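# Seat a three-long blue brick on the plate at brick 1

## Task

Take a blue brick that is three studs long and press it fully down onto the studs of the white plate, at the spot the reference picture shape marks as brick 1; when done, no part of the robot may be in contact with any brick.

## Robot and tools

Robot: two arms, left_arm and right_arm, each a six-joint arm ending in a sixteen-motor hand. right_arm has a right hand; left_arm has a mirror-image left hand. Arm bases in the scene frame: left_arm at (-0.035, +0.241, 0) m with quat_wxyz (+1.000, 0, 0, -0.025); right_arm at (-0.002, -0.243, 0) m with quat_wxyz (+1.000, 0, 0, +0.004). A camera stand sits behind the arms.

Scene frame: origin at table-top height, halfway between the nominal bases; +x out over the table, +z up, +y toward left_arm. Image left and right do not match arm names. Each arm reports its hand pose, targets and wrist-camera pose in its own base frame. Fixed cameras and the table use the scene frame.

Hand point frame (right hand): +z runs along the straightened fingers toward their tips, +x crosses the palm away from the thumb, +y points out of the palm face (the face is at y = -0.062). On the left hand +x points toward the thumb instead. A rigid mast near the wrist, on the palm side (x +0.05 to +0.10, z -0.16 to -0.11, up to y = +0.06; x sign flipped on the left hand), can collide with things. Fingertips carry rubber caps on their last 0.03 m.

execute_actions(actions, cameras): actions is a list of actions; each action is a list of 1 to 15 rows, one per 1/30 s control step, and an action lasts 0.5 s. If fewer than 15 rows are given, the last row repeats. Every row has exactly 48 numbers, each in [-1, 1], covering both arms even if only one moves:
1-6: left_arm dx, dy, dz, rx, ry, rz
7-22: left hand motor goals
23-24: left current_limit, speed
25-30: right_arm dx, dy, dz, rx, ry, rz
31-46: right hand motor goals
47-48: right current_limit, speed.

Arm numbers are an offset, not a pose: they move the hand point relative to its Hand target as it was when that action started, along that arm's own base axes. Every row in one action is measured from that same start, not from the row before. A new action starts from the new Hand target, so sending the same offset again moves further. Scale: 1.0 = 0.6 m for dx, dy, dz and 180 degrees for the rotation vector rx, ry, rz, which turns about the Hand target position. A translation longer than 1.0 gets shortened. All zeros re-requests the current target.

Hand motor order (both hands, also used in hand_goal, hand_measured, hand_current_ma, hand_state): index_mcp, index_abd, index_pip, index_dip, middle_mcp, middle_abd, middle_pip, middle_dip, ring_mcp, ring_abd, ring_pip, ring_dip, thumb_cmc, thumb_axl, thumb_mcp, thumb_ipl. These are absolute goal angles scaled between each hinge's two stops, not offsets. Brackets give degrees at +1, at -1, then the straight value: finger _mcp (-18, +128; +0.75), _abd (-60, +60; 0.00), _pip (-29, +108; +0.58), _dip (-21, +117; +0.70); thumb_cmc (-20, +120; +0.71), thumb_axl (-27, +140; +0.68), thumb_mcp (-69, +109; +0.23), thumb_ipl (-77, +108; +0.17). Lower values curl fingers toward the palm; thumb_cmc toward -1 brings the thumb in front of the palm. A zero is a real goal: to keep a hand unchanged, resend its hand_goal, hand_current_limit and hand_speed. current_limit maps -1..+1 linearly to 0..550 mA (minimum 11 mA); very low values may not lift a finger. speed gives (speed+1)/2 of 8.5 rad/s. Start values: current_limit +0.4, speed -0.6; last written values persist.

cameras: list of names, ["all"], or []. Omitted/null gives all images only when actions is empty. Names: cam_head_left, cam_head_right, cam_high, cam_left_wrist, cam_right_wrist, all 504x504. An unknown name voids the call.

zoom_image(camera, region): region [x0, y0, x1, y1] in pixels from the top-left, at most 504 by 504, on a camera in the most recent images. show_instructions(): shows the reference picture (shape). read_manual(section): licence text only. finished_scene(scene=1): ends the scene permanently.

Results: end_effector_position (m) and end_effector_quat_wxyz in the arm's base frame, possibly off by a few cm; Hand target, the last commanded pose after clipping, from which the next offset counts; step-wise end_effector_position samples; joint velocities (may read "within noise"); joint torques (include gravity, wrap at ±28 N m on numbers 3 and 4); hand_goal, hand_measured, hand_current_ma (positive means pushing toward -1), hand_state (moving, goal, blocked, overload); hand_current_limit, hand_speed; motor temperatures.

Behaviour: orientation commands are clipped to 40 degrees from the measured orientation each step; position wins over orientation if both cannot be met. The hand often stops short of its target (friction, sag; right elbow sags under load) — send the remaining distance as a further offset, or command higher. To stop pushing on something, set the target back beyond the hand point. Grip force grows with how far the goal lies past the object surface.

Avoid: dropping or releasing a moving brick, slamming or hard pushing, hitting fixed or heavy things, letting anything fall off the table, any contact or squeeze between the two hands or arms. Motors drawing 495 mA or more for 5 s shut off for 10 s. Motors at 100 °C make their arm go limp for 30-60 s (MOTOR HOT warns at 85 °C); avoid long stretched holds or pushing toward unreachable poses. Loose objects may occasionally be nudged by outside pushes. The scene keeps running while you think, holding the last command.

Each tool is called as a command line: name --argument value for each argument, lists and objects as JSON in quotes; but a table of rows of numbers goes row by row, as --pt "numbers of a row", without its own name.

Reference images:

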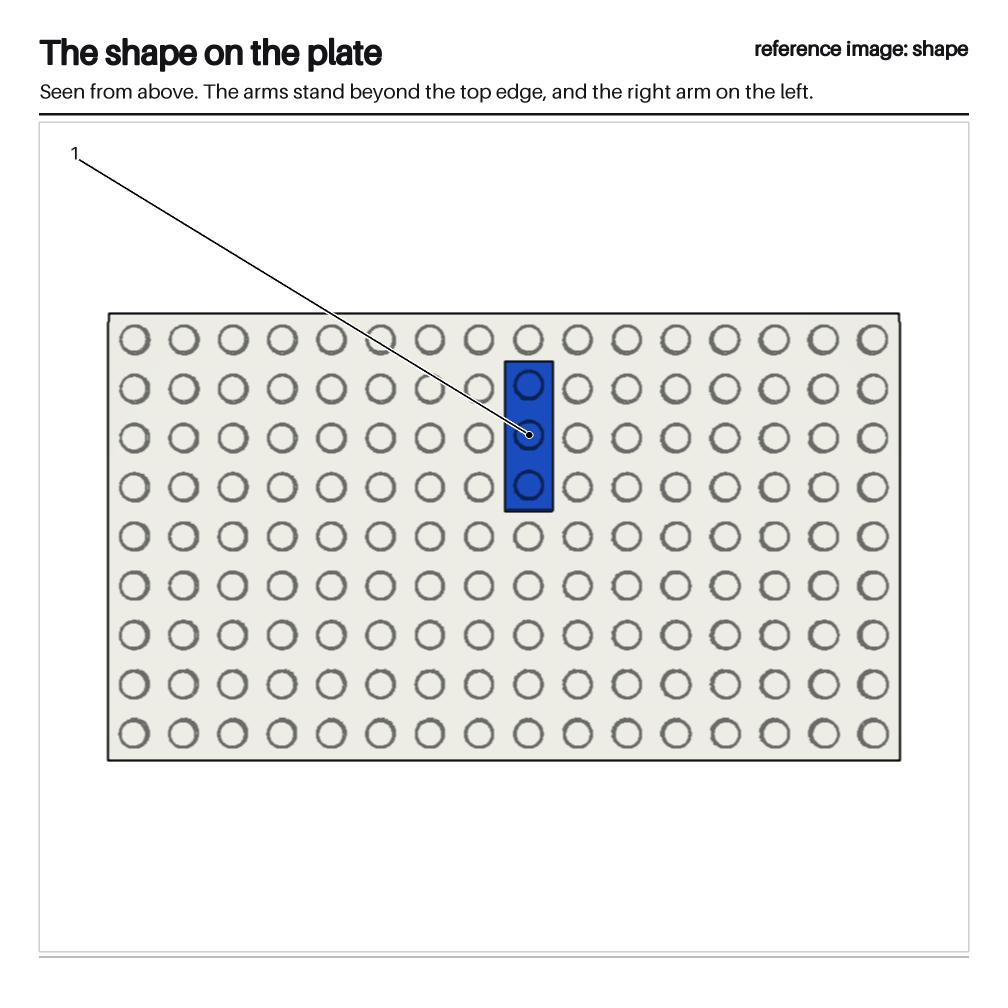

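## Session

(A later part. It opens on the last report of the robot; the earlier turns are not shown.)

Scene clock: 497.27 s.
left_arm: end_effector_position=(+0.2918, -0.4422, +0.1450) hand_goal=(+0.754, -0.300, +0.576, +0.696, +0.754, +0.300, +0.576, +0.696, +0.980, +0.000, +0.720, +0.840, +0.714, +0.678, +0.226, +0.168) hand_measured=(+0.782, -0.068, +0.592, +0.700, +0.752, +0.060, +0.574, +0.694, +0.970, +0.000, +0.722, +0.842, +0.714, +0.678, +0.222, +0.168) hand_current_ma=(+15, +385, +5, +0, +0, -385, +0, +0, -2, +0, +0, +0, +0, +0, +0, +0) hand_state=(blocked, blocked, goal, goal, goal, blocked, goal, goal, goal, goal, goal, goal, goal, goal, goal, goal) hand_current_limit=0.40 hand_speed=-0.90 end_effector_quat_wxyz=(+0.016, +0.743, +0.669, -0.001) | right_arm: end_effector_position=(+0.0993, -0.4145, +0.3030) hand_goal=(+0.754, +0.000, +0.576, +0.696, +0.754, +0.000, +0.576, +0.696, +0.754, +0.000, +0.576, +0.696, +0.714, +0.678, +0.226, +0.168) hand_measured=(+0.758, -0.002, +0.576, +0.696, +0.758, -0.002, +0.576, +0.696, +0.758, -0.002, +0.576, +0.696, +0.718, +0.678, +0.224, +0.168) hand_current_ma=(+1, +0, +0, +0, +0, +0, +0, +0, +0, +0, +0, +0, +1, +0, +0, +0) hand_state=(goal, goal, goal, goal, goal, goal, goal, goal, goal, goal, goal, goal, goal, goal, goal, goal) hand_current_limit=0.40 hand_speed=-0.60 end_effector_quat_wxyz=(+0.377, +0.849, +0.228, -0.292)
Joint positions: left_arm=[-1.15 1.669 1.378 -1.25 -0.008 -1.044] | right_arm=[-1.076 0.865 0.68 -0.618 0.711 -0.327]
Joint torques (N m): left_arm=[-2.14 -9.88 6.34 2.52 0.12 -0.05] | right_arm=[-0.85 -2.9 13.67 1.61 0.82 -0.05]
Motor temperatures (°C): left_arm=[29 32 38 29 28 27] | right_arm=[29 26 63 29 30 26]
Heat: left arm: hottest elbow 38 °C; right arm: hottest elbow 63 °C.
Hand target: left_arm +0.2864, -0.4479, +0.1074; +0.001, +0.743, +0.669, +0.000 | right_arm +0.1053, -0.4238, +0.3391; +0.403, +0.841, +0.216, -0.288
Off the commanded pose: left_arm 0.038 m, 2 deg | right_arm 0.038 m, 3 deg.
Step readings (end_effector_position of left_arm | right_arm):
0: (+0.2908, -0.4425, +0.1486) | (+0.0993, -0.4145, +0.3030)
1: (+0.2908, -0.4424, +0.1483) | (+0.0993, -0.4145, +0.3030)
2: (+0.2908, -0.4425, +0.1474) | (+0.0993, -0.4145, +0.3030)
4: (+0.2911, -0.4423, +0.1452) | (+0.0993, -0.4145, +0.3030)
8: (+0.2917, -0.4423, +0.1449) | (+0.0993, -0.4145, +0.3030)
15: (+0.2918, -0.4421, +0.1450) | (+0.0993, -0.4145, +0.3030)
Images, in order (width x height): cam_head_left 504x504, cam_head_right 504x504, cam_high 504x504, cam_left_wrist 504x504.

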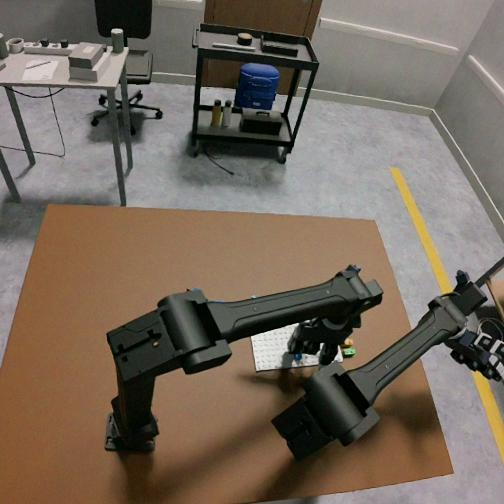

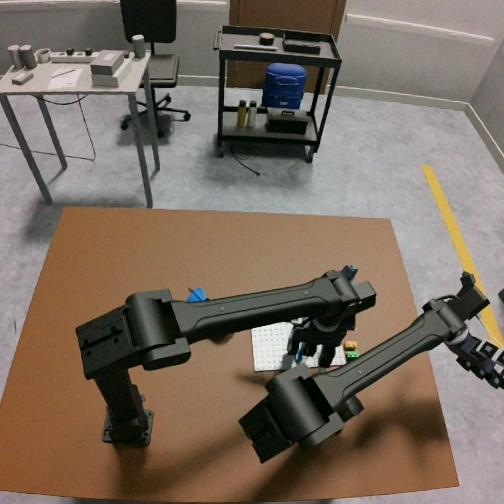

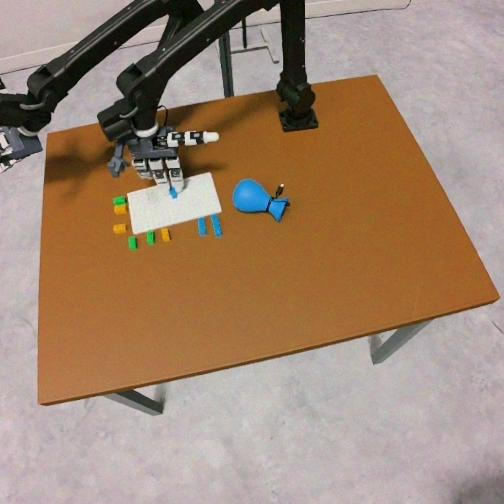

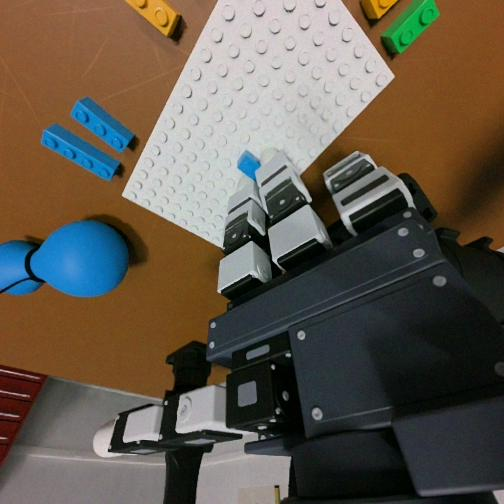

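execute_actions --actions '[[[0,0,0.03,0,0,0,0.754,-0.3,0.576,0.696,0.754,0.3,0.576,0.696,0.98,0,0.72,0.84,0.714,0.678,0.226,0.168,0.4,-0.9,0,0,0,0,0,0,0.754,0,0.576,0.696,0.754,0,0.576,0.696,0.754,0,0.576,0.696,0.714,0.678,0.226,0.168,0.4,-0.6]],[[0,0,0,0,0,0,0.754,0.05,0.576,0.696,0.754,-0.05,0.576,0.696,0.98,0,0.72,0.84,0.714,0.678,0.226,0.168,0.4,-0.94,0,0,0,0,0,0,0.754,0,0.576,0.696,0.754,0,0.576,0.696,0.754,0,0.576,0.696,0.714,0.678,0.226,0.168,0.4,-0.6]]]' --cameras '["cam_left_wrist"]'

zoom_image --camera "cam_left_wrist" --region '[206, 120, 286, 200]'

Scene clock: 504.80 s.
left_arm: end_effector_position=(+0.2917, -0.4419, +0.1454) hand_goal=(+0.754, +0.050, +0.576, +0.696, +0.754, -0.050, +0.576, +0.696, +0.980, +0.000, +0.720, +0.840, +0.714, +0.678, +0.226, +0.168) hand_measured=(+0.782, -0.060, +0.592, +0.700, +0.752, +0.052, +0.574, +0.694, +0.970, +0.000, +0.722, +0.842, +0.714, +0.678, +0.222, +0.168) hand_current_ma=(+15, +13, +5, +0, +0, -11, +0, +0, -2, +0, +0, +0, +0, +0, +0, +0) hand_state=(blocked, moving, goal, goal, goal, moving, goal, goal, goal, goal, goal, goal, goal, goal, goal, goal) hand_current_limit=0.40 hand_speed=-0.94 end_effector_quat_wxyz=(+0.015, +0.743, +0.669, -0.001) | right_arm: end_effector_position=(+0.0993, -0.4145, +0.3030) hand_goal=(+0.754, +0.000, +0.576, +0.696, +0.754, +0.000, +0.576, +0.696, +0.754, +0.000, +0.576, +0.696, +0.714, +0.678, +0.226, +0.168) hand_measured=(+0.758, -0.002, +0.576, +0.696, +0.758, -0.002, +0.576, +0.696, +0.758, -0.002, +0.576, +0.696, +0.718, +0.678, +0.224, +0.168) hand_current_ma=(+1, +0, +0, +0, +0, +0, +0, +0, +0, +0, +0, +0, +1, +0, +0, +0) hand_state=(goal, goal, goal, goal, goal, goal, goal, goal, goal, goal, goal, goal, goal, goal, goal, goal) hand_current_limit=0.40 hand_speed=-0.60 end_effector_quat_wxyz=(+0.377, +0.849, +0.228, -0.292)
Joint positions: left_arm=[-1.15 1.668 1.378 -1.251 -0.008 -1.044] | right_arm=[-1.076 0.865 0.68 -0.618 0.711 -0.327]
Joint torques (N m): left_arm=[-2.14 -10.7 8.76 0.87 0.11 -0.05] | right_arm=[-0.85 -3.08 13.64 1.63 0.82 -0.03]
Motor temperatures (°C): left_arm=[29 32 38 29 28 27] | right_arm=[29 26 63 29 30 26]
Heat: left arm: hottest elbow 38 °C; right arm: hottest elbow 63 °C.
Hand target: left_arm +0.2863, -0.4479, +0.1253; +0.001, +0.743, +0.669, +0.000 | right_arm +0.1053, -0.4238, +0.3391; +0.403, +0.841, +0.216, -0.288
Off the commanded pose: left_arm 0.022 m, 2 deg | right_arm 0.038 m, 3 deg.
Step readings (end_effector_position of left_arm | right_arm):
0: (+0.2918, -0.4422, +0.1450) | (+0.0993, -0.4145, +0.3030)
1: (+0.2918, -0.4422, +0.1450) | (+0.0993, -0.4145, +0.3030)
2: (+0.2918, -0.4422, +0.1452) | (+0.0993, -0.4145, +0.3030)
4: (+0.2918, -0.4422, +0.1454) | (+0.0993, -0.4145, +0.3030)
8: (+0.2918, -0.4420, +0.1454) | (+0.0993, -0.4145, +0.3030)
15: (+0.2917, -0.4419, +0.1454) | (+0.0993, -0.4145, +0.3030)
16: (+0.2917, -0.4419, +0.1454) | (+0.0993, -0.4145, +0.3030)
17: (+0.2917, -0.4419, +0.1454) | (+0.0993, -0.4145, +0.3030)
19: (+0.2917, -0.4419, +0.1454) | (+0.0993, -0.4145, +0.3030)
23: (+0.2917, -0.4419, +0.1454) | (+0.0993, -0.4145, +0.3030)
30: (+0.2917, -0.4419, +0.1454) | (+0.0993, -0.4145, +0.3030)
Images, in order (width x height): cam_left_wrist 504x504.

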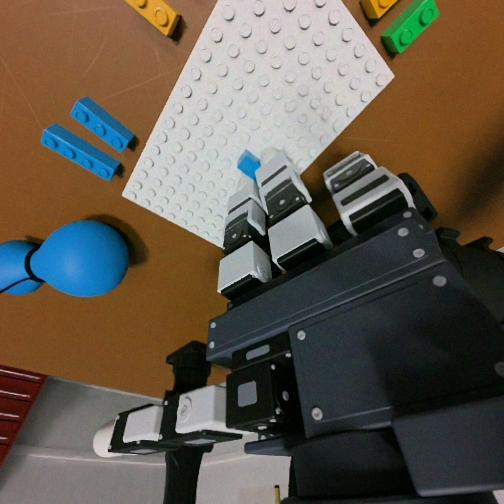

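Scaled by 6.300 from the camera's 504x504 image, which has a finer 720x720 frame.

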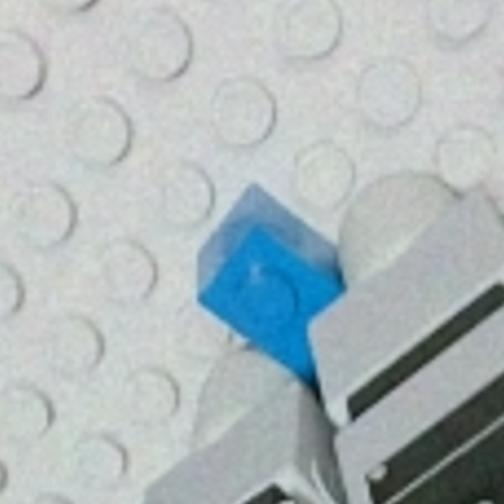

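execute_actions --actions '[[[0,0,0,0,0,0,0.754,0.05,0.576,0.696,0.754,-0.05,0.576,0.696,0.98,0,0.72,0.84,0.714,0.678,0.226,0.168,0.4,-0.94,0,0,0,0,0,0,0.754,0,0.576,0.696,0.754,0,0.576,0.696,0.754,0,0.576,0.696,0.714,0.678,0.226,0.168,0.4,-0.6]],[[0,0,0,0,0,0,0.754,0.05,0.576,0.696,0.754,-0.05,0.576,0.696,0.98,0,0.72,0.84,0.714,0.678,0.226,0.168,0.4,-0.94,0,0,0,0,0,0,0.754,0,0.576,0.696,0.754,0,0.576,0.696,0.754,0,0.576,0.696,0.714,0.678,0.226,0.168,0.4,-0.6]]]' --cameras '["cam_left_wrist","cam_high"]'

zoom_image --camera "cam_left_wrist" --region '[206, 120, 286, 200]'

zoom_image --camera "cam_high" --region '[140, 160, 210, 220]'

Scene clock: 508.63 s.
left_arm: end_effector_position=(+0.2901, -0.4432, +0.1455) hand_goal=(+0.754, +0.050, +0.576, +0.696, +0.754, -0.050, +0.576, +0.696, +0.980, +0.000, +0.720, +0.840, +0.714, +0.678, +0.226, +0.168) hand_measured=(+0.764, -0.018, +0.588, +0.700, +0.752, -0.046, +0.574, +0.694, +0.970, +0.000, +0.722, +0.842, +0.714, +0.678, +0.222, +0.168) hand_current_ma=(+2, -58, +3, +0, +0, +0, +0, +0, -2, +0, +0, +0, +0, +0, +0, +0) hand_state=(goal, blocked, goal, goal, goal, goal, goal, goal, goal, goal, goal, goal, goal, goal, goal, goal) hand_current_limit=0.40 hand_speed=-0.94 end_effector_quat_wxyz=(+0.015, +0.744, +0.668, -0.002) | right_arm: end_effector_position=(+0.0993, -0.4145, +0.3030) hand_goal=(+0.754, +0.000, +0.576, +0.696, +0.754, +0.000, +0.576, +0.696, +0.754, +0.000, +0.576, +0.696, +0.714, +0.678, +0.226, +0.168) hand_measured=(+0.758, -0.002, +0.576, +0.696, +0.758, -0.002, +0.576, +0.696, +0.758, -0.002, +0.576, +0.696, +0.718, +0.678, +0.224, +0.168) hand_current_ma=(+1, +0, +0, +0, +0, +0, +0, +0, +0, +0, +0, +0, +1, +0, +0, +0) hand_state=(goal, goal, goal, goal, goal, goal, goal, goal, goal, goal, goal, goal, goal, goal, goal, goal) hand_current_limit=0.40 hand_speed=-0.60 end_effector_quat_wxyz=(+0.377, +0.849, +0.228, -0.292)
Joint positions: left_arm=[-1.153 1.668 1.378 -1.251 -0.006 -1.044] | right_arm=[-1.076 0.865 0.68 -0.618 0.711 -0.327]
Joint torques (N m): left_arm=[-1.85 -10.64 8.7 0.84 0.02 -0.06] | right_arm=[-0.79 -2.84 13.64 1.61 0.81 -0.04]
Motor temperatures (°C): left_arm=[29 32 38 29 28 27] | right_arm=[29 26 63 29 30 26]
Heat: left arm: hottest elbow 38 °C; right arm: hottest elbow 63 °C.
Hand target: left_arm +0.2864, -0.4479, +0.1253; +0.001, +0.743, +0.669, +0.000 | right_arm +0.1053, -0.4238, +0.3391; +0.403, +0.841, +0.216, -0.288
Off the commanded pose: left_arm 0.021 m, 2 deg | right_arm 0.038 m, 3 deg.
Step readings (end_effector_position of left_arm | right_arm):
0: (+0.2901, -0.4432, +0.1455) | (+0.0993, -0.4145, +0.3030)
1: (+0.2901, -0.4432, +0.1455) | (+0.0993, -0.4145, +0.3030)
2: (+0.2901, -0.4432, +0.1455) | (+0.0993, -0.4145, +0.3030)
4: (+0.2901, -0.4432, +0.1455) | (+0.0993, -0.4145, +0.3030)
8: (+0.2901, -0.4432, +0.1455) | (+0.0993, -0.4145, +0.3030)
15: (+0.2901, -0.4432, +0.1455) | (+0.0993, -0.4145, +0.3030)
16: (+0.2901, -0.4432, +0.1455) | (+0.0993, -0.4145, +0.3030)
17: (+0.2901, -0.4432, +0.1455) | (+0.0993, -0.4145, +0.3030)
19: (+0.2901, -0.4432, +0.1455) | (+0.0993, -0.4145, +0.3030)
23: (+0.2901, -0.4432, +0.1455) | (+0.0993, -0.4145, +0.3030)
30: (+0.2901, -0.4432, +0.1455) | (+0.0993, -0.4145, +0.3030)
Images, in order (width x height): cam_high 504x504, cam_left_wrist 504x504.

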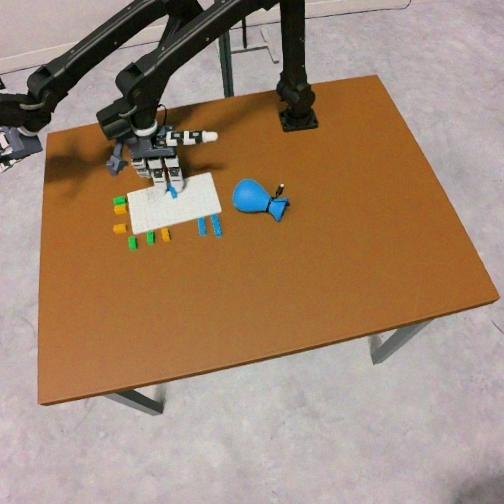

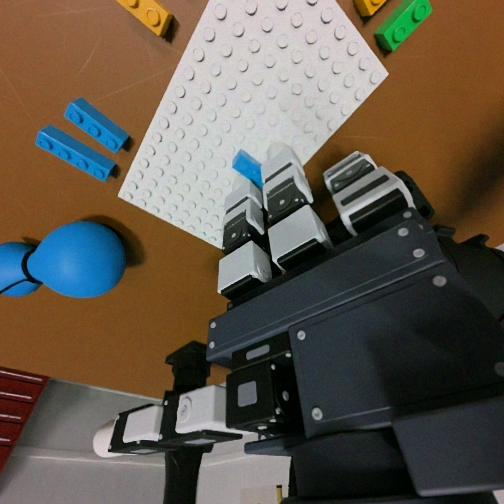

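Scaled by 6.300 from the camera's 504x504 image, which has a finer 720x720 frame.

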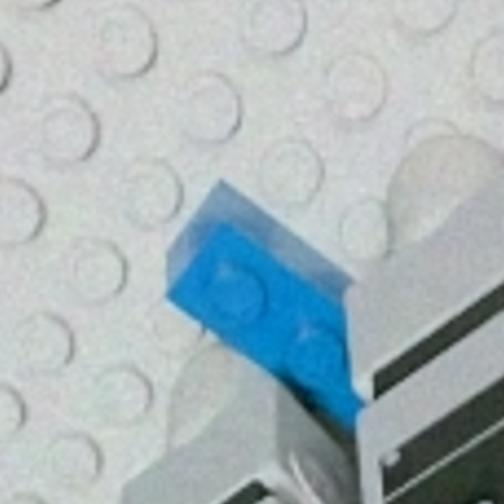

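Scaled by 7.200 from the camera's 504x504 image, which has a finer 720x720 frame.

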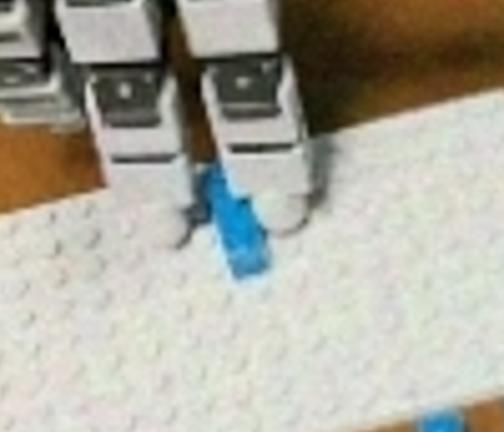

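execute_actions --actions '[[[0.0113,-0.0257,0.032,-0.0137,-0.006,0,0.754,0.05,0.576,0.696,0.754,-0.08,0.576,0.696,0.98,0,0.72,0.84,0.714,0.678,0.226,0.168,0.4,-0.94,0,0,0,0,0,0,0.754,0,0.576,0.696,0.754,0,0.576,0.696,0.754,0,0.576,0.696,0.714,0.678,0.226,0.168,0.4,-0.6]]]' --cameras '["cam_left_wrist"]'

zoom_image --camera "cam_left_wrist" --region '[206, 120, 286, 200]'

Scene clock: 518.60 s.
left_arm: end_effector_position=(+0.2907, -0.4468, +0.1480) hand_goal=(+0.754, +0.050, +0.576, +0.696, +0.754, -0.080, +0.576, +0.696, +0.980, +0.000, +0.720, +0.840, +0.714, +0.678, +0.226, +0.168) hand_measured=(+0.764, +0.022, +0.588, +0.700, +0.752, -0.076, +0.574, +0.694, +0.970, +0.000, +0.722, +0.842, +0.714, +0.678, +0.222, +0.168) hand_current_ma=(+2, -11, +2, +0, +0, +0, +0, +0, -2, +0, +0, +0, +0, +0, +0, +0) hand_state=(goal, blocked, goal, goal, goal, goal, goal, goal, goal, goal, goal, goal, goal, goal, goal, goal) hand_current_limit=0.40 hand_speed=-0.94 end_effector_quat_wxyz=(+0.019, +0.744, +0.668, -0.006) | right_arm: end_effector_position=(+0.0993, -0.4145, +0.3030) hand_goal=(+0.754, +0.000, +0.576, +0.696, +0.754, +0.000, +0.576, +0.696, +0.754, +0.000, +0.576, +0.696, +0.714, +0.678, +0.226, +0.168) hand_measured=(+0.758, -0.002, +0.576, +0.696, +0.758, -0.002, +0.576, +0.696, +0.758, -0.002, +0.576, +0.696, +0.718, +0.678, +0.224, +0.168) hand_current_ma=(+1, +0, +0, +0, +0, +0, +0, +0, +0, +0, +0, +0, +1, +0, +0, +0) hand_state=(goal, goal, goal, goal, goal, goal, goal, goal, goal, goal, goal, goal, goal, goal, goal, goal) hand_current_limit=0.40 hand_speed=-0.60 end_effector_quat_wxyz=(+0.377, +0.849, +0.228, -0.292)
Joint positions: left_arm=[-1.153 1.669 1.387 -1.249 0 -1.044] | right_arm=[-1.076 0.865 0.68 -0.618 0.711 -0.327]
Joint torques (N m): left_arm=[-1.9 -10.87 11.69 0.79 -0.19 -0.05] | right_arm=[-0.91 -2.84 13.64 1.62 0.82 -0.04]
Motor temperatures (°C): left_arm=[29 31 39 29 28 27] | right_arm=[29 26 63 29 30 26]
Heat: left arm: hottest elbow 39 °C; right arm: hottest elbow 63 °C.
Hand target: left_arm +0.2932, -0.4633, +0.1446; +0.023, +0.743, +0.669, -0.007 | right_arm +0.1053, -0.4238, +0.3391; +0.403, +0.841, +0.216, -0.288
Off the commanded pose: left_arm 0.017 m, 0 deg | right_arm 0.038 m, 3 deg.
Step readings (end_effector_position of left_arm | right_arm):
0: (+0.2901, -0.4432, +0.1455) | (+0.0993, -0.4145, +0.3030)
1: (+0.2902, -0.4435, +0.1458) | (+0.0993, -0.4145, +0.3030)
2: (+0.2904, -0.4440, +0.1464) | (+0.0993, -0.4145, +0.3030)
4: (+0.2905, -0.4455, +0.1475) | (+0.0993, -0.4145, +0.3030)
8: (+0.2906, -0.4462, +0.1479) | (+0.0993, -0.4145, +0.3030)
15: (+0.2906, -0.4466, +0.1479) | (+0.0993, -0.4145, +0.3030)
Images, in order (width x height): cam_left_wrist 504x504.

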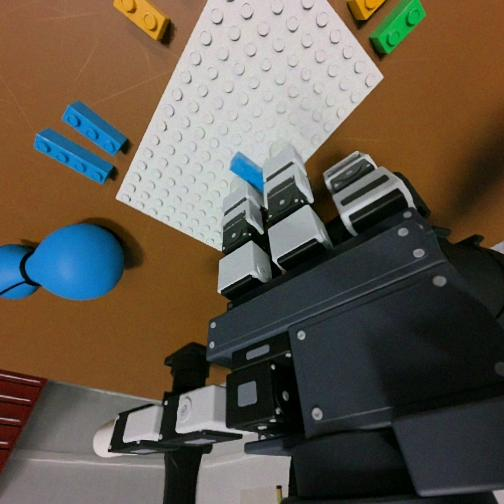

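Scaled by 6.300 from the camera's 504x504 image, which has a finer 720x720 frame.

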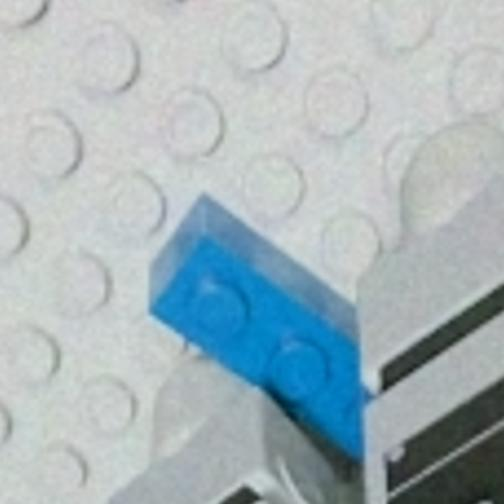

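execute_actions --actions '[[[0,0,0.05,0,0,0,0.754,0.08,0.576,0.696,0.754,-0.08,0.576,0.696,0.98,0,0.72,0.84,0.714,0.678,0.226,0.168,0.4,-0.94,0,0,0,0,0,0,0.754,0,0.576,0.696,0.754,0,0.576,0.696,0.754,0,0.576,0.696,0.714,0.678,0.226,0.168,0.4,-0.6]],[[0,0.0133,0.05,0.0137,0.006,0,0.754,0.08,0.576,0.696,0.754,-0.08,0.576,0.696,0.98,0,0.72,0.84,0.714,0.678,0.226,0.168,0.4,-0.94,0,0,0,0,0,0,0.754,0,0.576,0.696,0.754,0,0.576,0.696,0.754,0,0.576,0.696,0.714,0.678,0.226,0.168,0.4,-0.6]]]' --cameras '["cam_left_wrist","cam_high","cam_head_left","cam_head_right"]'

zoom_image --camera "cam_left_wrist" --region '[206, 120, 286, 200]'

zoom_image --camera "cam_high" --region '[140, 160, 210, 220]'

Scene clock: 529.20 s.
left_arm: end_effector_position=(+0.2895, -0.4441, +0.1951) hand_goal=(+0.754, +0.080, +0.576, +0.696, +0.754, -0.080, +0.576, +0.696, +0.980, +0.000, +0.720, +0.840, +0.714, +0.678, +0.226, +0.168) hand_measured=(+0.756, +0.076, +0.578, +0.700, +0.752, -0.076, +0.574, +0.694, +0.970, +0.000, +0.722, +0.842, +0.714, +0.678, +0.222, +0.168) hand_current_ma=(+0, +0, +0, +0, +0, +0, +0, +0, -2, +0, +0, +0, +0, +0, +0, +0) hand_state=(goal, goal, goal, goal, goal, goal, goal, goal, goal, goal, goal, goal, goal, goal, goal, goal) hand_current_limit=0.40 hand_speed=-0.94 end_effector_quat_wxyz=(-0.008, +0.744, +0.668, +0.003) | right_arm: end_effector_position=(+0.0993, -0.4145, +0.3030) hand_goal=(+0.754, +0.000, +0.576, +0.696, +0.754, +0.000, +0.576, +0.696, +0.754, +0.000, +0.576, +0.696, +0.714, +0.678, +0.226, +0.168) hand_measured=(+0.758, -0.002, +0.576, +0.696, +0.758, -0.002, +0.576, +0.696, +0.758, -0.002, +0.576, +0.696, +0.718, +0.678, +0.224, +0.168) hand_current_ma=(+1, +0, +0, +0, +0, +0, +0, +0, +0, +0, +0, +0, +1, +0, +0, +0) hand_state=(goal, goal, goal, goal, goal, goal, goal, goal, goal, goal, goal, goal, goal, goal, goal, goal) hand_current_limit=0.40 hand_speed=-0.60 end_effector_quat_wxyz=(+0.377, +0.849, +0.228, -0.292)
Joint positions: left_arm=[-1.153 1.669 1.518 -1.435 0 -1.044] | right_arm=[-1.076 0.865 0.68 -0.618 0.711 -0.327]
Joint torques (N m): left_arm=[-1.38 -12.4 12.26 -0.12 -0.2 0] | right_arm=[-0.85 -2.84 13.61 1.61 0.82 -0.03]
Motor temperatures (°C): left_arm=[29 32 39 29 28 27] | right_arm=[29 26 64 29 30 26]
Heat: left arm: hottest elbow 39 °C; right arm: hottest elbow 64 °C.
Hand target: left_arm +0.2931, -0.4553, +0.2046; +0.001, +0.743, +0.669, +0.000 | right_arm +0.1053, -0.4238, +0.3391; +0.403, +0.841, +0.216, -0.288
Off the commanded pose: left_arm 0.015 m, 1 deg | right_arm 0.038 m, 3 deg.
Step readings (end_effector_position of left_arm | right_arm):
0: (+0.2907, -0.4468, +0.1480) | (+0.0993, -0.4145, +0.3030)
1: (+0.2908, -0.4470, +0.1483) | (+0.0993, -0.4145, +0.3030)
2: (+0.2908, -0.4471, +0.1492) | (+0.0993, -0.4145, +0.3030)
4: (+0.2907, -0.4467, +0.1522) | (+0.0993, -0.4145, +0.3030)
8: (+0.2916, -0.4488, +0.1614) | (+0.0993, -0.4145, +0.3030)
15: (+0.2923, -0.4505, +0.1664) | (+0.0993, -0.4145, +0.3030)
16: (+0.2921, -0.4500, +0.1668) | (+0.0993, -0.4145, +0.3030)
17: (+0.2914, -0.4485, +0.1681) | (+0.0993, -0.4145, +0.3030)
19: (+0.2894, -0.4439, +0.1731) | (+0.0993, -0.4145, +0.3030)
23: (+0.2895, -0.4442, +0.1876) | (+0.0993, -0.4145, +0.3030)
30: (+0.2899, -0.4449, +0.1952) | (+0.0993, -0.4145, +0.3030)
Images, in order (width x height): cam_head_left 504x504, cam_head_right 504x504, cam_high 504x504, cam_left_wrist 504x504.

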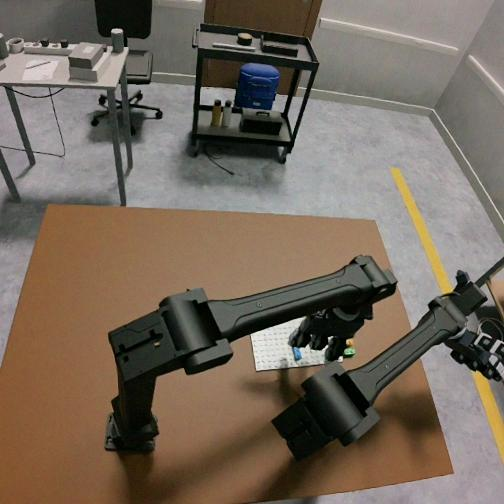

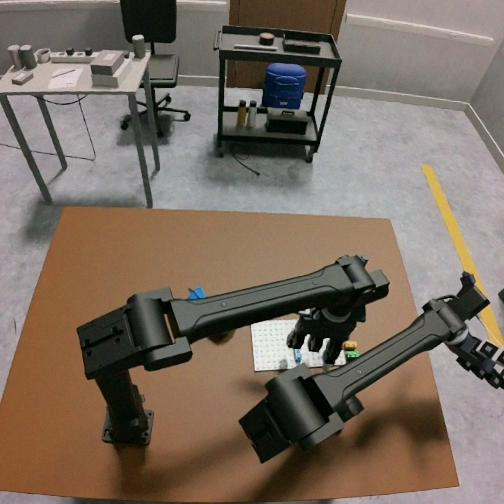

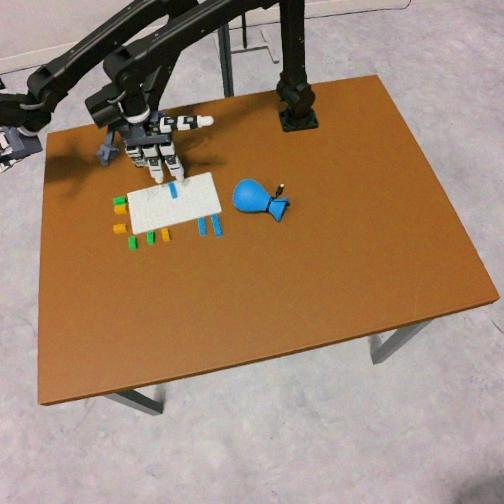

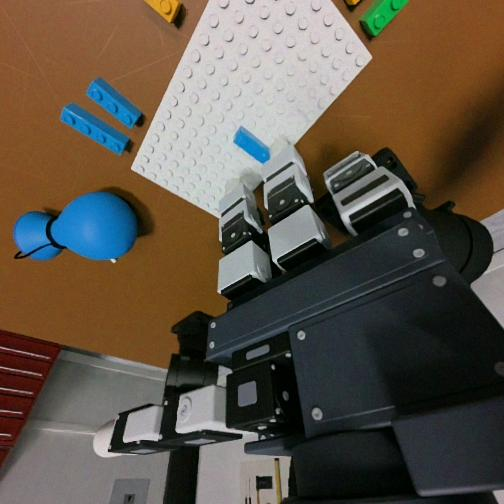

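Scaled by 6.300 from the camera's 504x504 image, which has a finer 720x720 frame.

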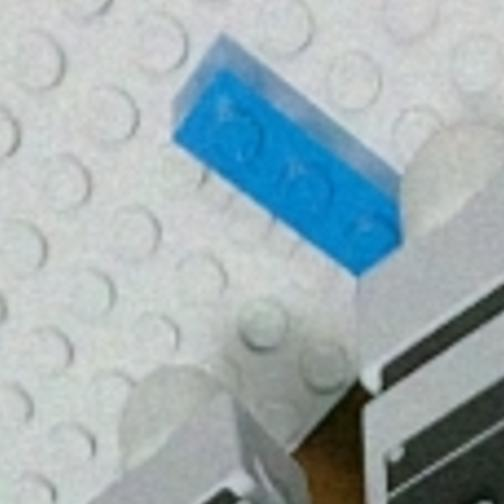

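Scaled by 7.200 from the camera's 504x504 image, which has a finer 720x720 frame.

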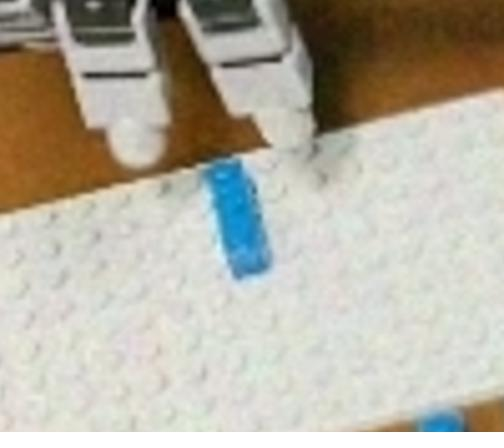

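zoom_image --camera "cam_left_wrist" --region '[215, 105, 285, 175]'

zoom_image --camera "cam_head_left" --region '[265, 325, 325, 375]'

zoom_image --camera "cam_high" --region '[150, 170, 200, 210]'

Scaled by 7.200 from the camera's 504x504 image, which has a finer 720x720 frame.

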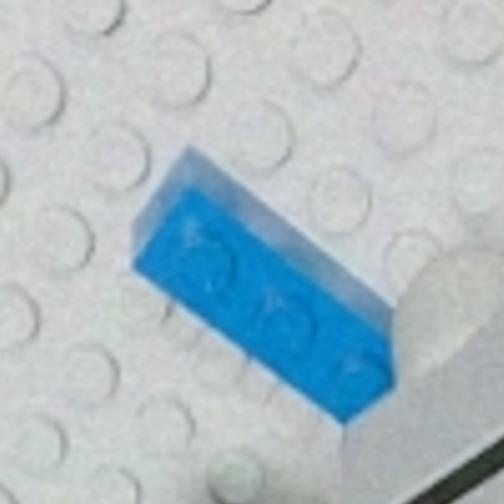

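Scaled by 8.400 from the camera's 504x504 image, which has a finer 720x720 frame.

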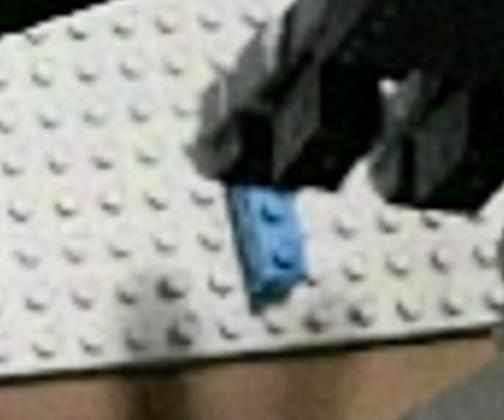

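Scaled by 10.080 from the camera's 504x504 image, which has a finer 720x720 frame.

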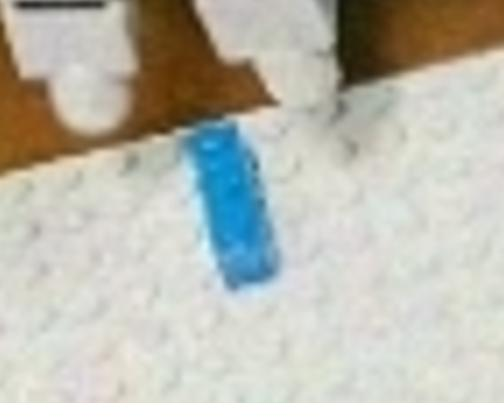

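zoom_image --camera "cam_left_wrist" --region '[228, 120, 276, 168]'

Scaled by 10.500 from the camera's 504x504 image, which has a finer 720x720 frame.

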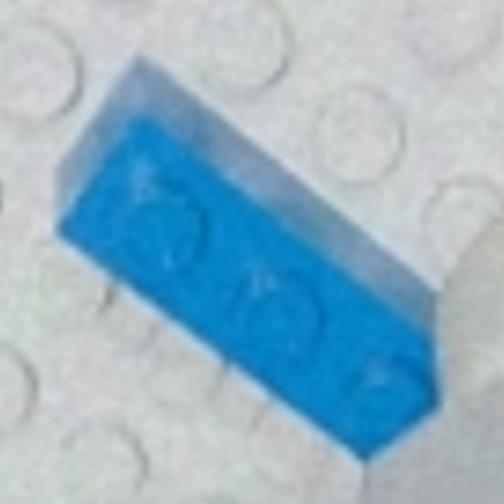

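zoom_image --camera "cam_head_left" --region '[280, 335, 316, 371]'

zoom_image --camera "cam_head_right" --region '[280, 335, 316, 371]'

Scaled by 14.000 from the camera's 504x504 image, which has a finer 720x720 frame.

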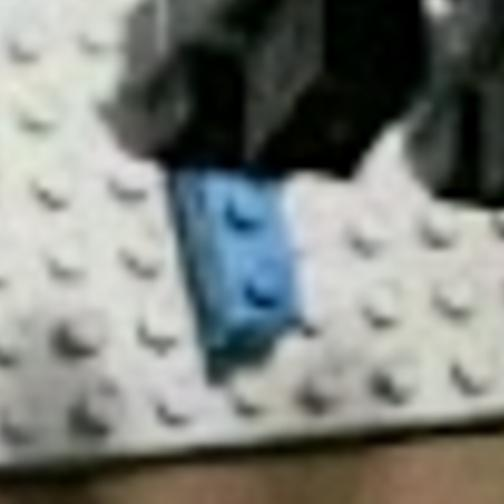

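Scaled by 14.000 from the camera's 504x504 image, which has a finer 720x720 frame.

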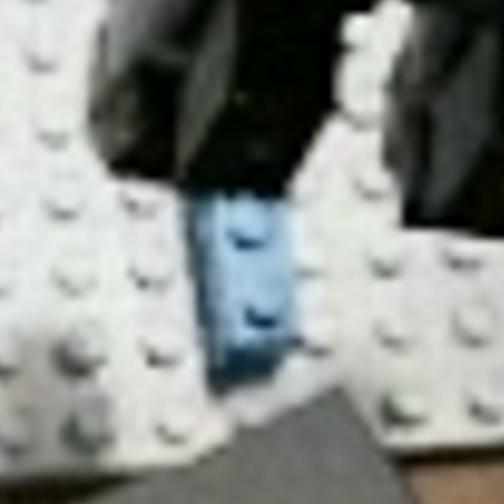

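execute_actions --actions '[[[-0.0026,-0.0196,0,0,0,0,0.754,0,0.576,0.696,0.98,0,0.8,0.9,0.98,0,0.72,0.84,0.714,0.678,0.226,0.168,0.4,-0.8,0,0,0,0,0,0,0.754,0,0.576,0.696,0.754,0,0.576,0.696,0.754,0,0.576,0.696,0.714,0.678,0.226,0.168,0.4,-0.6]],[[-0.0026,-0.0196,-0.01,0,0,0,0.754,0,0.576,0.696,0.98,0,0.8,0.9,0.98,0,0.72,0.84,0.714,0.678,0.226,0.168,0.4,-0.8,0,0,0,0,0,0,0.754,0,0.576,0.696,0.754,0,0.576,0.696,0.754,0,0.576,0.696,0.714,0.678,0.226,0.168,0.4,-0.6]]]' --cameras '["cam_left_wrist","cam_high","cam_head_left"]'

zoom_image --camera "cam_left_wrist" --region '[190, 80, 310, 200]'

zoom_image --camera "cam_head_left" --region '[270, 325, 330, 375]'

Scene clock: 604.33 s.
left_arm: end_effector_position=(+0.2897, -0.4631, +0.1948) hand_goal=(+0.754, +0.000, +0.576, +0.696, +0.980, +0.000, +0.800, +0.900, +0.980, +0.000, +0.720, +0.840, +0.714, +0.678, +0.226, +0.168) hand_measured=(+0.756, +0.004, +0.578, +0.700, +0.970, -0.004, +0.794, +0.896, +0.970, +0.000, +0.722, +0.842, +0.714, +0.678, +0.222, +0.168) hand_current_ma=(+0, +0, +0, +0, -2, +0, -1, +0, -2, +0, +0, +0, +0, +0, +0, +0) hand_state=(goal, goal, goal, goal, goal, goal, goal, goal, goal, goal, goal, goal, goal, goal, goal, goal) hand_current_limit=0.40 hand_speed=-0.80 end_effector_quat_wxyz=(-0.005, +0.745, +0.667, +0.002) | right_arm: end_effector_position=(+0.0993, -0.4145, +0.3030) hand_goal=(+0.754, +0.000, +0.576, +0.696, +0.754, +0.000, +0.576, +0.696, +0.754, +0.000, +0.576, +0.696, +0.714, +0.678, +0.226, +0.168) hand_measured=(+0.758, -0.002, +0.576, +0.696, +0.758, -0.002, +0.576, +0.696, +0.758, -0.002, +0.576, +0.696, +0.718, +0.678, +0.224, +0.168) hand_current_ma=(+1, +0, +0, +0, +0, +0, +0, +0, +0, +0, +0, +0, +1, +0, +0, +0) hand_state=(goal, goal, goal, goal, goal, goal, goal, goal, goal, goal, goal, goal, goal, goal, goal, goal) hand_current_limit=0.40 hand_speed=-0.60 end_effector_quat_wxyz=(+0.377, +0.849, +0.228, -0.292)
Joint positions: left_arm=[-1.168 1.712 1.572 -1.442 0 -1.059] | right_arm=[-1.076 0.865 0.68 -0.618 0.711 -0.327]
Joint torques (N m): left_arm=[-2.08 -12.22 12.46 0.13 -0.17 -0.09] | right_arm=[-0.85 -2.9 13.61 1.63 0.82 -0.05]
Motor temperatures (°C): left_arm=[29 33 45 29 28 27] | right_arm=[29 26 65 29 30 26]
Heat: left arm: hottest elbow 45 °C; right arm: hottest elbow 65 °C.
Hand target: left_arm +0.2901, -0.4788, +0.1985; +0.001, +0.743, +0.669, +0.000 | right_arm +0.1053, -0.4238, +0.3391; +0.403, +0.841, +0.216, -0.288
Off the commanded pose: left_arm 0.016 m, 1 deg | right_arm 0.038 m, 3 deg.
Step readings (end_effector_position of left_arm | right_arm):
0: (+0.2895, -0.4441, +0.1951) | (+0.0993, -0.4145, +0.3030)
1: (+0.2895, -0.4442, +0.1953) | (+0.0993, -0.4145, +0.3030)
2: (+0.2896, -0.4443, +0.1957) | (+0.0993, -0.4145, +0.3030)
4: (+0.2901, -0.4455, +0.1973) | (+0.0993, -0.4145, +0.3030)
8: (+0.2912, -0.4509, +0.2025) | (+0.0993, -0.4145, +0.3030)
15: (+0.2916, -0.4527, +0.2036) | (+0.0993, -0.4145, +0.3030)
16: (+0.2914, -0.4529, +0.2033) | (+0.0993, -0.4145, +0.3030)
17: (+0.2911, -0.4536, +0.2028) | (+0.0993, -0.4145, +0.3030)
19: (+0.2914, -0.4557, +0.2016) | (+0.0993, -0.4145, +0.3030)
23: (+0.2909, -0.4608, +0.1976) | (+0.0993, -0.4145, +0.3030)
30: (+0.2893, -0.4623, +0.1934) | (+0.0993, -0.4145, +0.3030)
Images, in order (width x height): cam_head_left 504x504, cam_high 504x504, cam_left_wrist 504x504.

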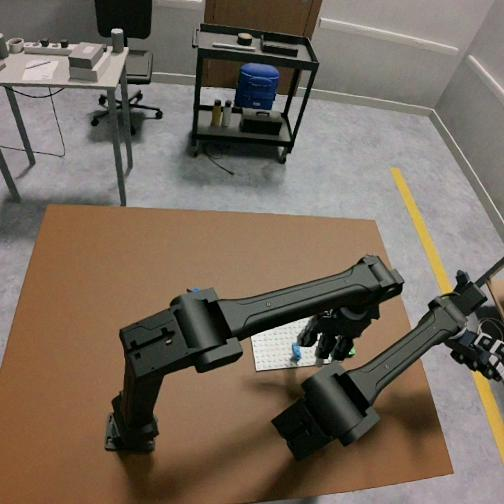

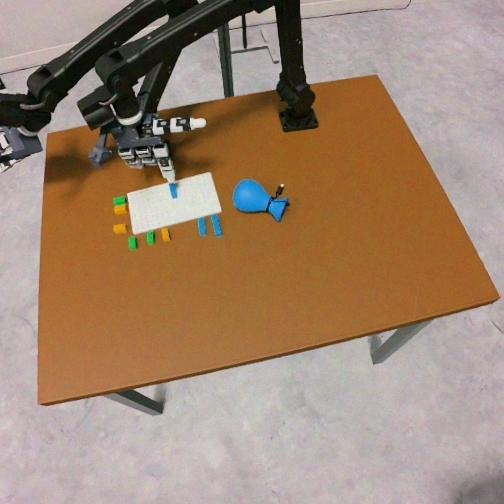

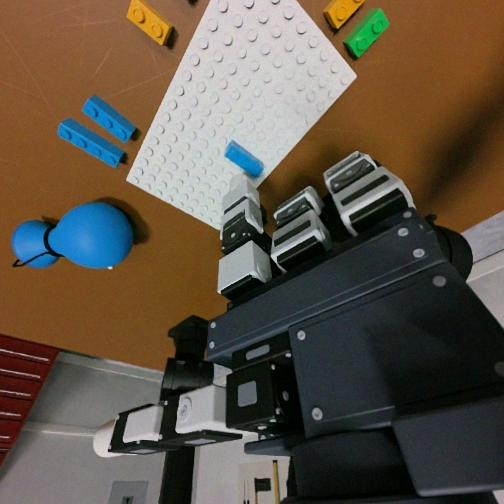

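Scaled by 4.200 from the camera's 504x504 image, which has a finer 720x720 frame.

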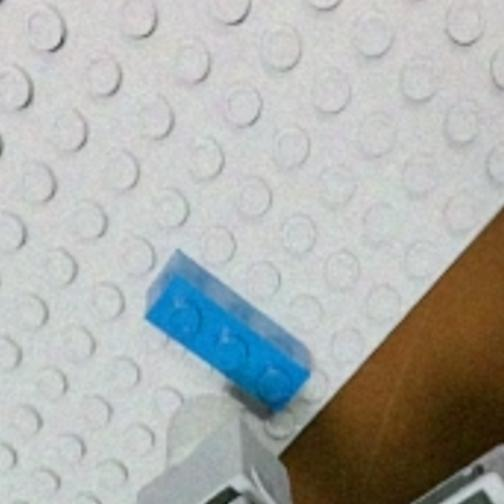

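Scaled by 8.400 from the camera's 504x504 image, which has a finer 720x720 frame.

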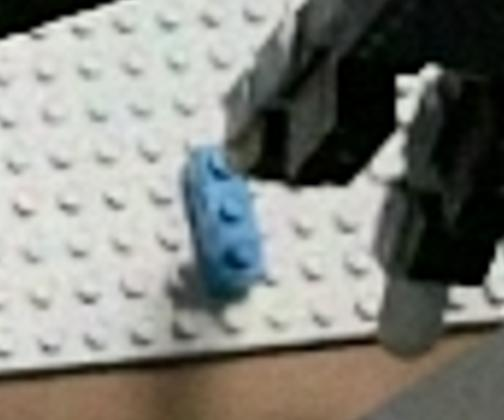

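zoom_image --camera "cam_left_wrist" --region '[216, 126, 276, 186]'

Scaled by 8.400 from the camera's 504x504 image, which has a finer 720x720 frame.

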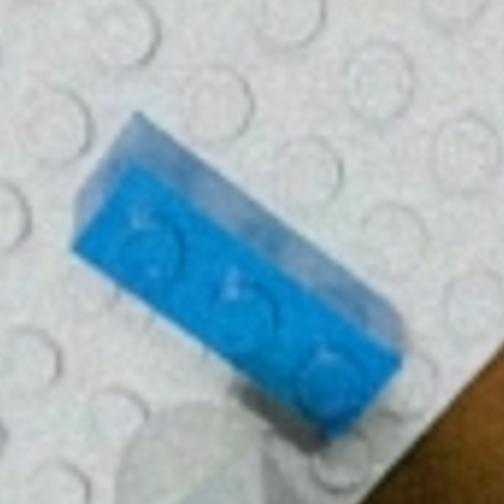

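zoom_image --camera "cam_left_wrist" --region '[76, 88, 146, 158]'

zoom_image --camera "cam_left_wrist" --region '[115, 0, 185, 60]'

Scaled by 7.200 from the camera's 504x504 image, which has a finer 720x720 frame.

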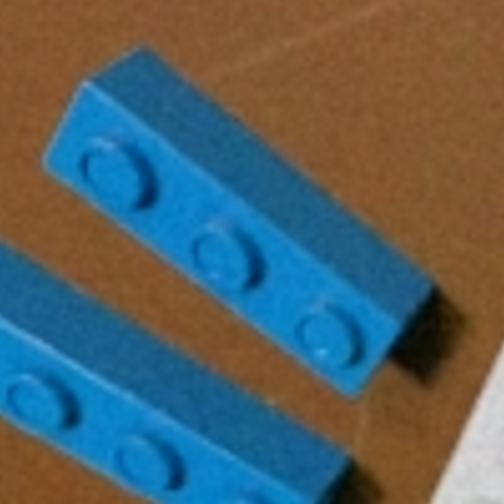

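Scaled by 7.200 from the camera's 504x504 image, which has a finer 720x720 frame.

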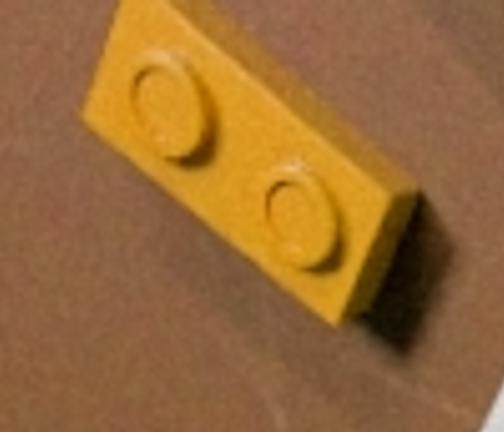

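execute_actions --actions '[[[-0.0175,0.0115,-0.024,0,0,0,0.754,0,0.576,0.696,0.98,0,0.8,0.9,0.98,0,0.72,0.84,0.714,0.678,0.226,0.168,0.4,-0.8,0,0,0,0,0,0,0.754,0,0.576,0.696,0.754,0,0.576,0.696,0.754,0,0.576,0.696,0.714,0.678,0.226,0.168,0.4,-0.6]],[[0,0,-0.03,0,0,0,0.754,0,0.576,0.696,0.98,0,0.8,0.9,0.98,0,0.72,0.84,0.714,0.678,0.226,0.168,0.4,-0.8,0,0,0,0,0,0,0.754,0,0.576,0.696,0.754,0,0.576,0.696,0.754,0,0.576,0.696,0.714,0.678,0.226,0.168,0.4,-0.6]]]' --cameras '["cam_left_wrist","cam_high"]'

zoom_image --camera "cam_left_wrist" --region '[200, 110, 290, 200]'

zoom_image --camera "cam_high" --region '[145, 165, 205, 215]'

Scene clock: 622.17 s.
left_arm: end_effector_position=(+0.2840, -0.4674, +0.1752) hand_goal=(+0.754, +0.000, +0.576, +0.696, +0.980, +0.000, +0.800, +0.900, +0.980, +0.000, +0.720, +0.840, +0.714, +0.678, +0.226, +0.168) hand_measured=(+0.756, +0.004, +0.578, +0.700, +0.970, -0.004, +0.794, +0.896, +0.970, +0.000, +0.722, +0.842, +0.714, +0.678, +0.222, +0.168) hand_current_ma=(+0, +0, +0, +0, -2, +0, -1, +0, -2, +0, +0, +0, +0, +0, +0, +0) hand_state=(goal, goal, goal, goal, goal, goal, goal, goal, goal, goal, goal, goal, goal, goal, goal, goal) hand_current_limit=0.40 hand_speed=-0.80 end_effector_quat_wxyz=(+0.004, +0.744, +0.668, -0.001) | right_arm: end_effector_position=(+0.0993, -0.4145, +0.3030) hand_goal=(+0.754, +0.000, +0.576, +0.696, +0.754, +0.000, +0.576, +0.696, +0.754, +0.000, +0.576, +0.696, +0.714, +0.678, +0.226, +0.168) hand_measured=(+0.758, -0.002, +0.576, +0.696, +0.758, -0.002, +0.576, +0.696, +0.758, -0.002, +0.576, +0.696, +0.718, +0.678, +0.224, +0.168) hand_current_ma=(+1, +0, +0, +0, +0, +0, +0, +0, +0, +0, +0, +0, +1, +0, +0, +0) hand_state=(goal, goal, goal, goal, goal, goal, goal, goal, goal, goal, goal, goal, goal, goal, goal, goal) hand_current_limit=0.40 hand_speed=-0.60 end_effector_quat_wxyz=(+0.377, +0.849, +0.228, -0.292)
Joint positions: left_arm=[-1.181 1.712 1.519 -1.369 0 -1.072] | right_arm=[-1.076 0.865 0.68 -0.618 0.711 -0.327]
Joint torques (N m): left_arm=[-1.96 -13.27 8.8 0.77 -0.17 -0.08] | right_arm=[-0.85 -2.9 13.64 1.61 0.82 -0.04]
Motor temperatures (°C): left_arm=[29 33 43 29 28 27] | right_arm=[29 26 65 29 30 26]
Heat: left arm: hottest elbow 43 °C; right arm: hottest elbow 65 °C.
Hand target: left_arm +0.2796, -0.4720, +0.1661; +0.001, +0.743, +0.669, +0.000 | right_arm +0.1053, -0.4238, +0.3391; +0.403, +0.841, +0.216, -0.288
Off the commanded pose: left_arm 0.011 m, 0 deg | right_arm 0.038 m, 3 deg.
Step readings (end_effector_position of left_arm | right_arm):
0: (+0.2897, -0.4631, +0.1948) | (+0.0993, -0.4145, +0.3030)
1: (+0.2897, -0.4631, +0.1948) | (+0.0993, -0.4145, +0.3030)
2: (+0.2896, -0.4632, +0.1948) | (+0.0993, -0.4145, +0.3030)
4: (+0.2894, -0.4649, +0.1949) | (+0.0993, -0.4145, +0.3030)
8: (+0.2873, -0.4687, +0.1933) | (+0.0993, -0.4145, +0.3030)
15: (+0.2841, -0.4678, +0.1892) | (+0.0993, -0.4145, +0.3030)
16: (+0.2842, -0.4678, +0.1890) | (+0.0993, -0.4145, +0.3030)
17: (+0.2844, -0.4684, +0.1882) | (+0.0993, -0.4145, +0.3030)
19: (+0.2848, -0.4693, +0.1848) | (+0.0993, -0.4145, +0.3030)
23: (+0.2838, -0.4669, +0.1769) | (+0.0993, -0.4145, +0.3030)
30: (+0.2839, -0.4672, +0.1752) | (+0.0993, -0.4145, +0.3030)
Images, in order (width x height): cam_high 504x504, cam_left_wrist 504x504.

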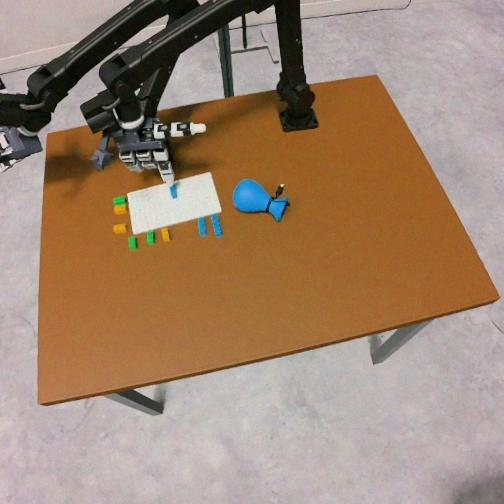

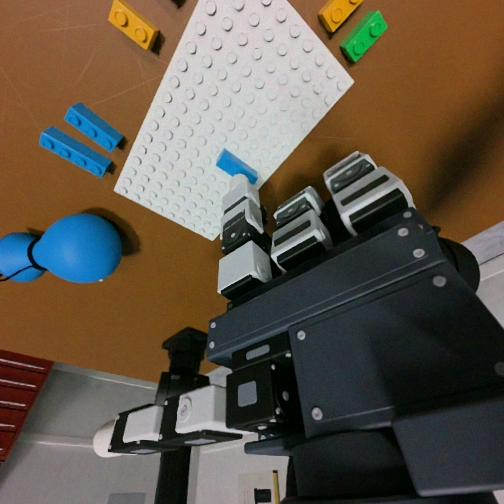

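Scaled by 5.600 from the camera's 504x504 image, which has a finer 720x720 frame.

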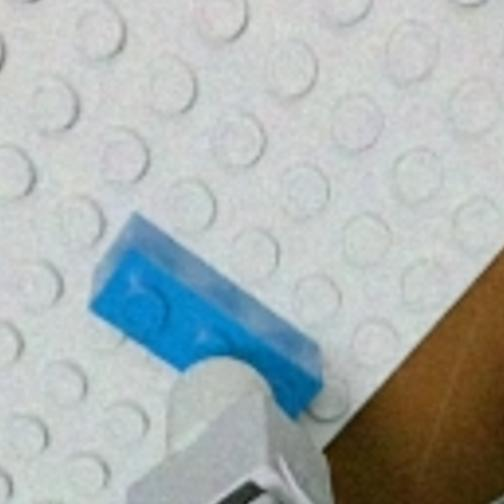

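Scaled by 8.400 from the camera's 504x504 image, which has a finer 720x720 frame.

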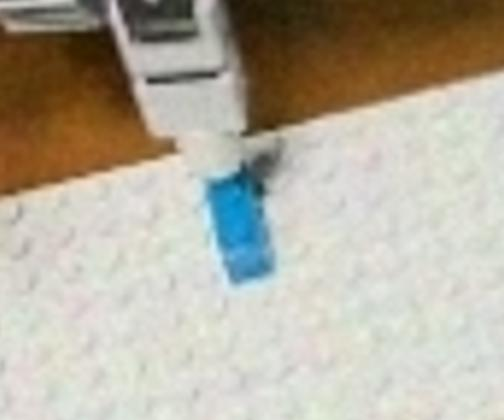

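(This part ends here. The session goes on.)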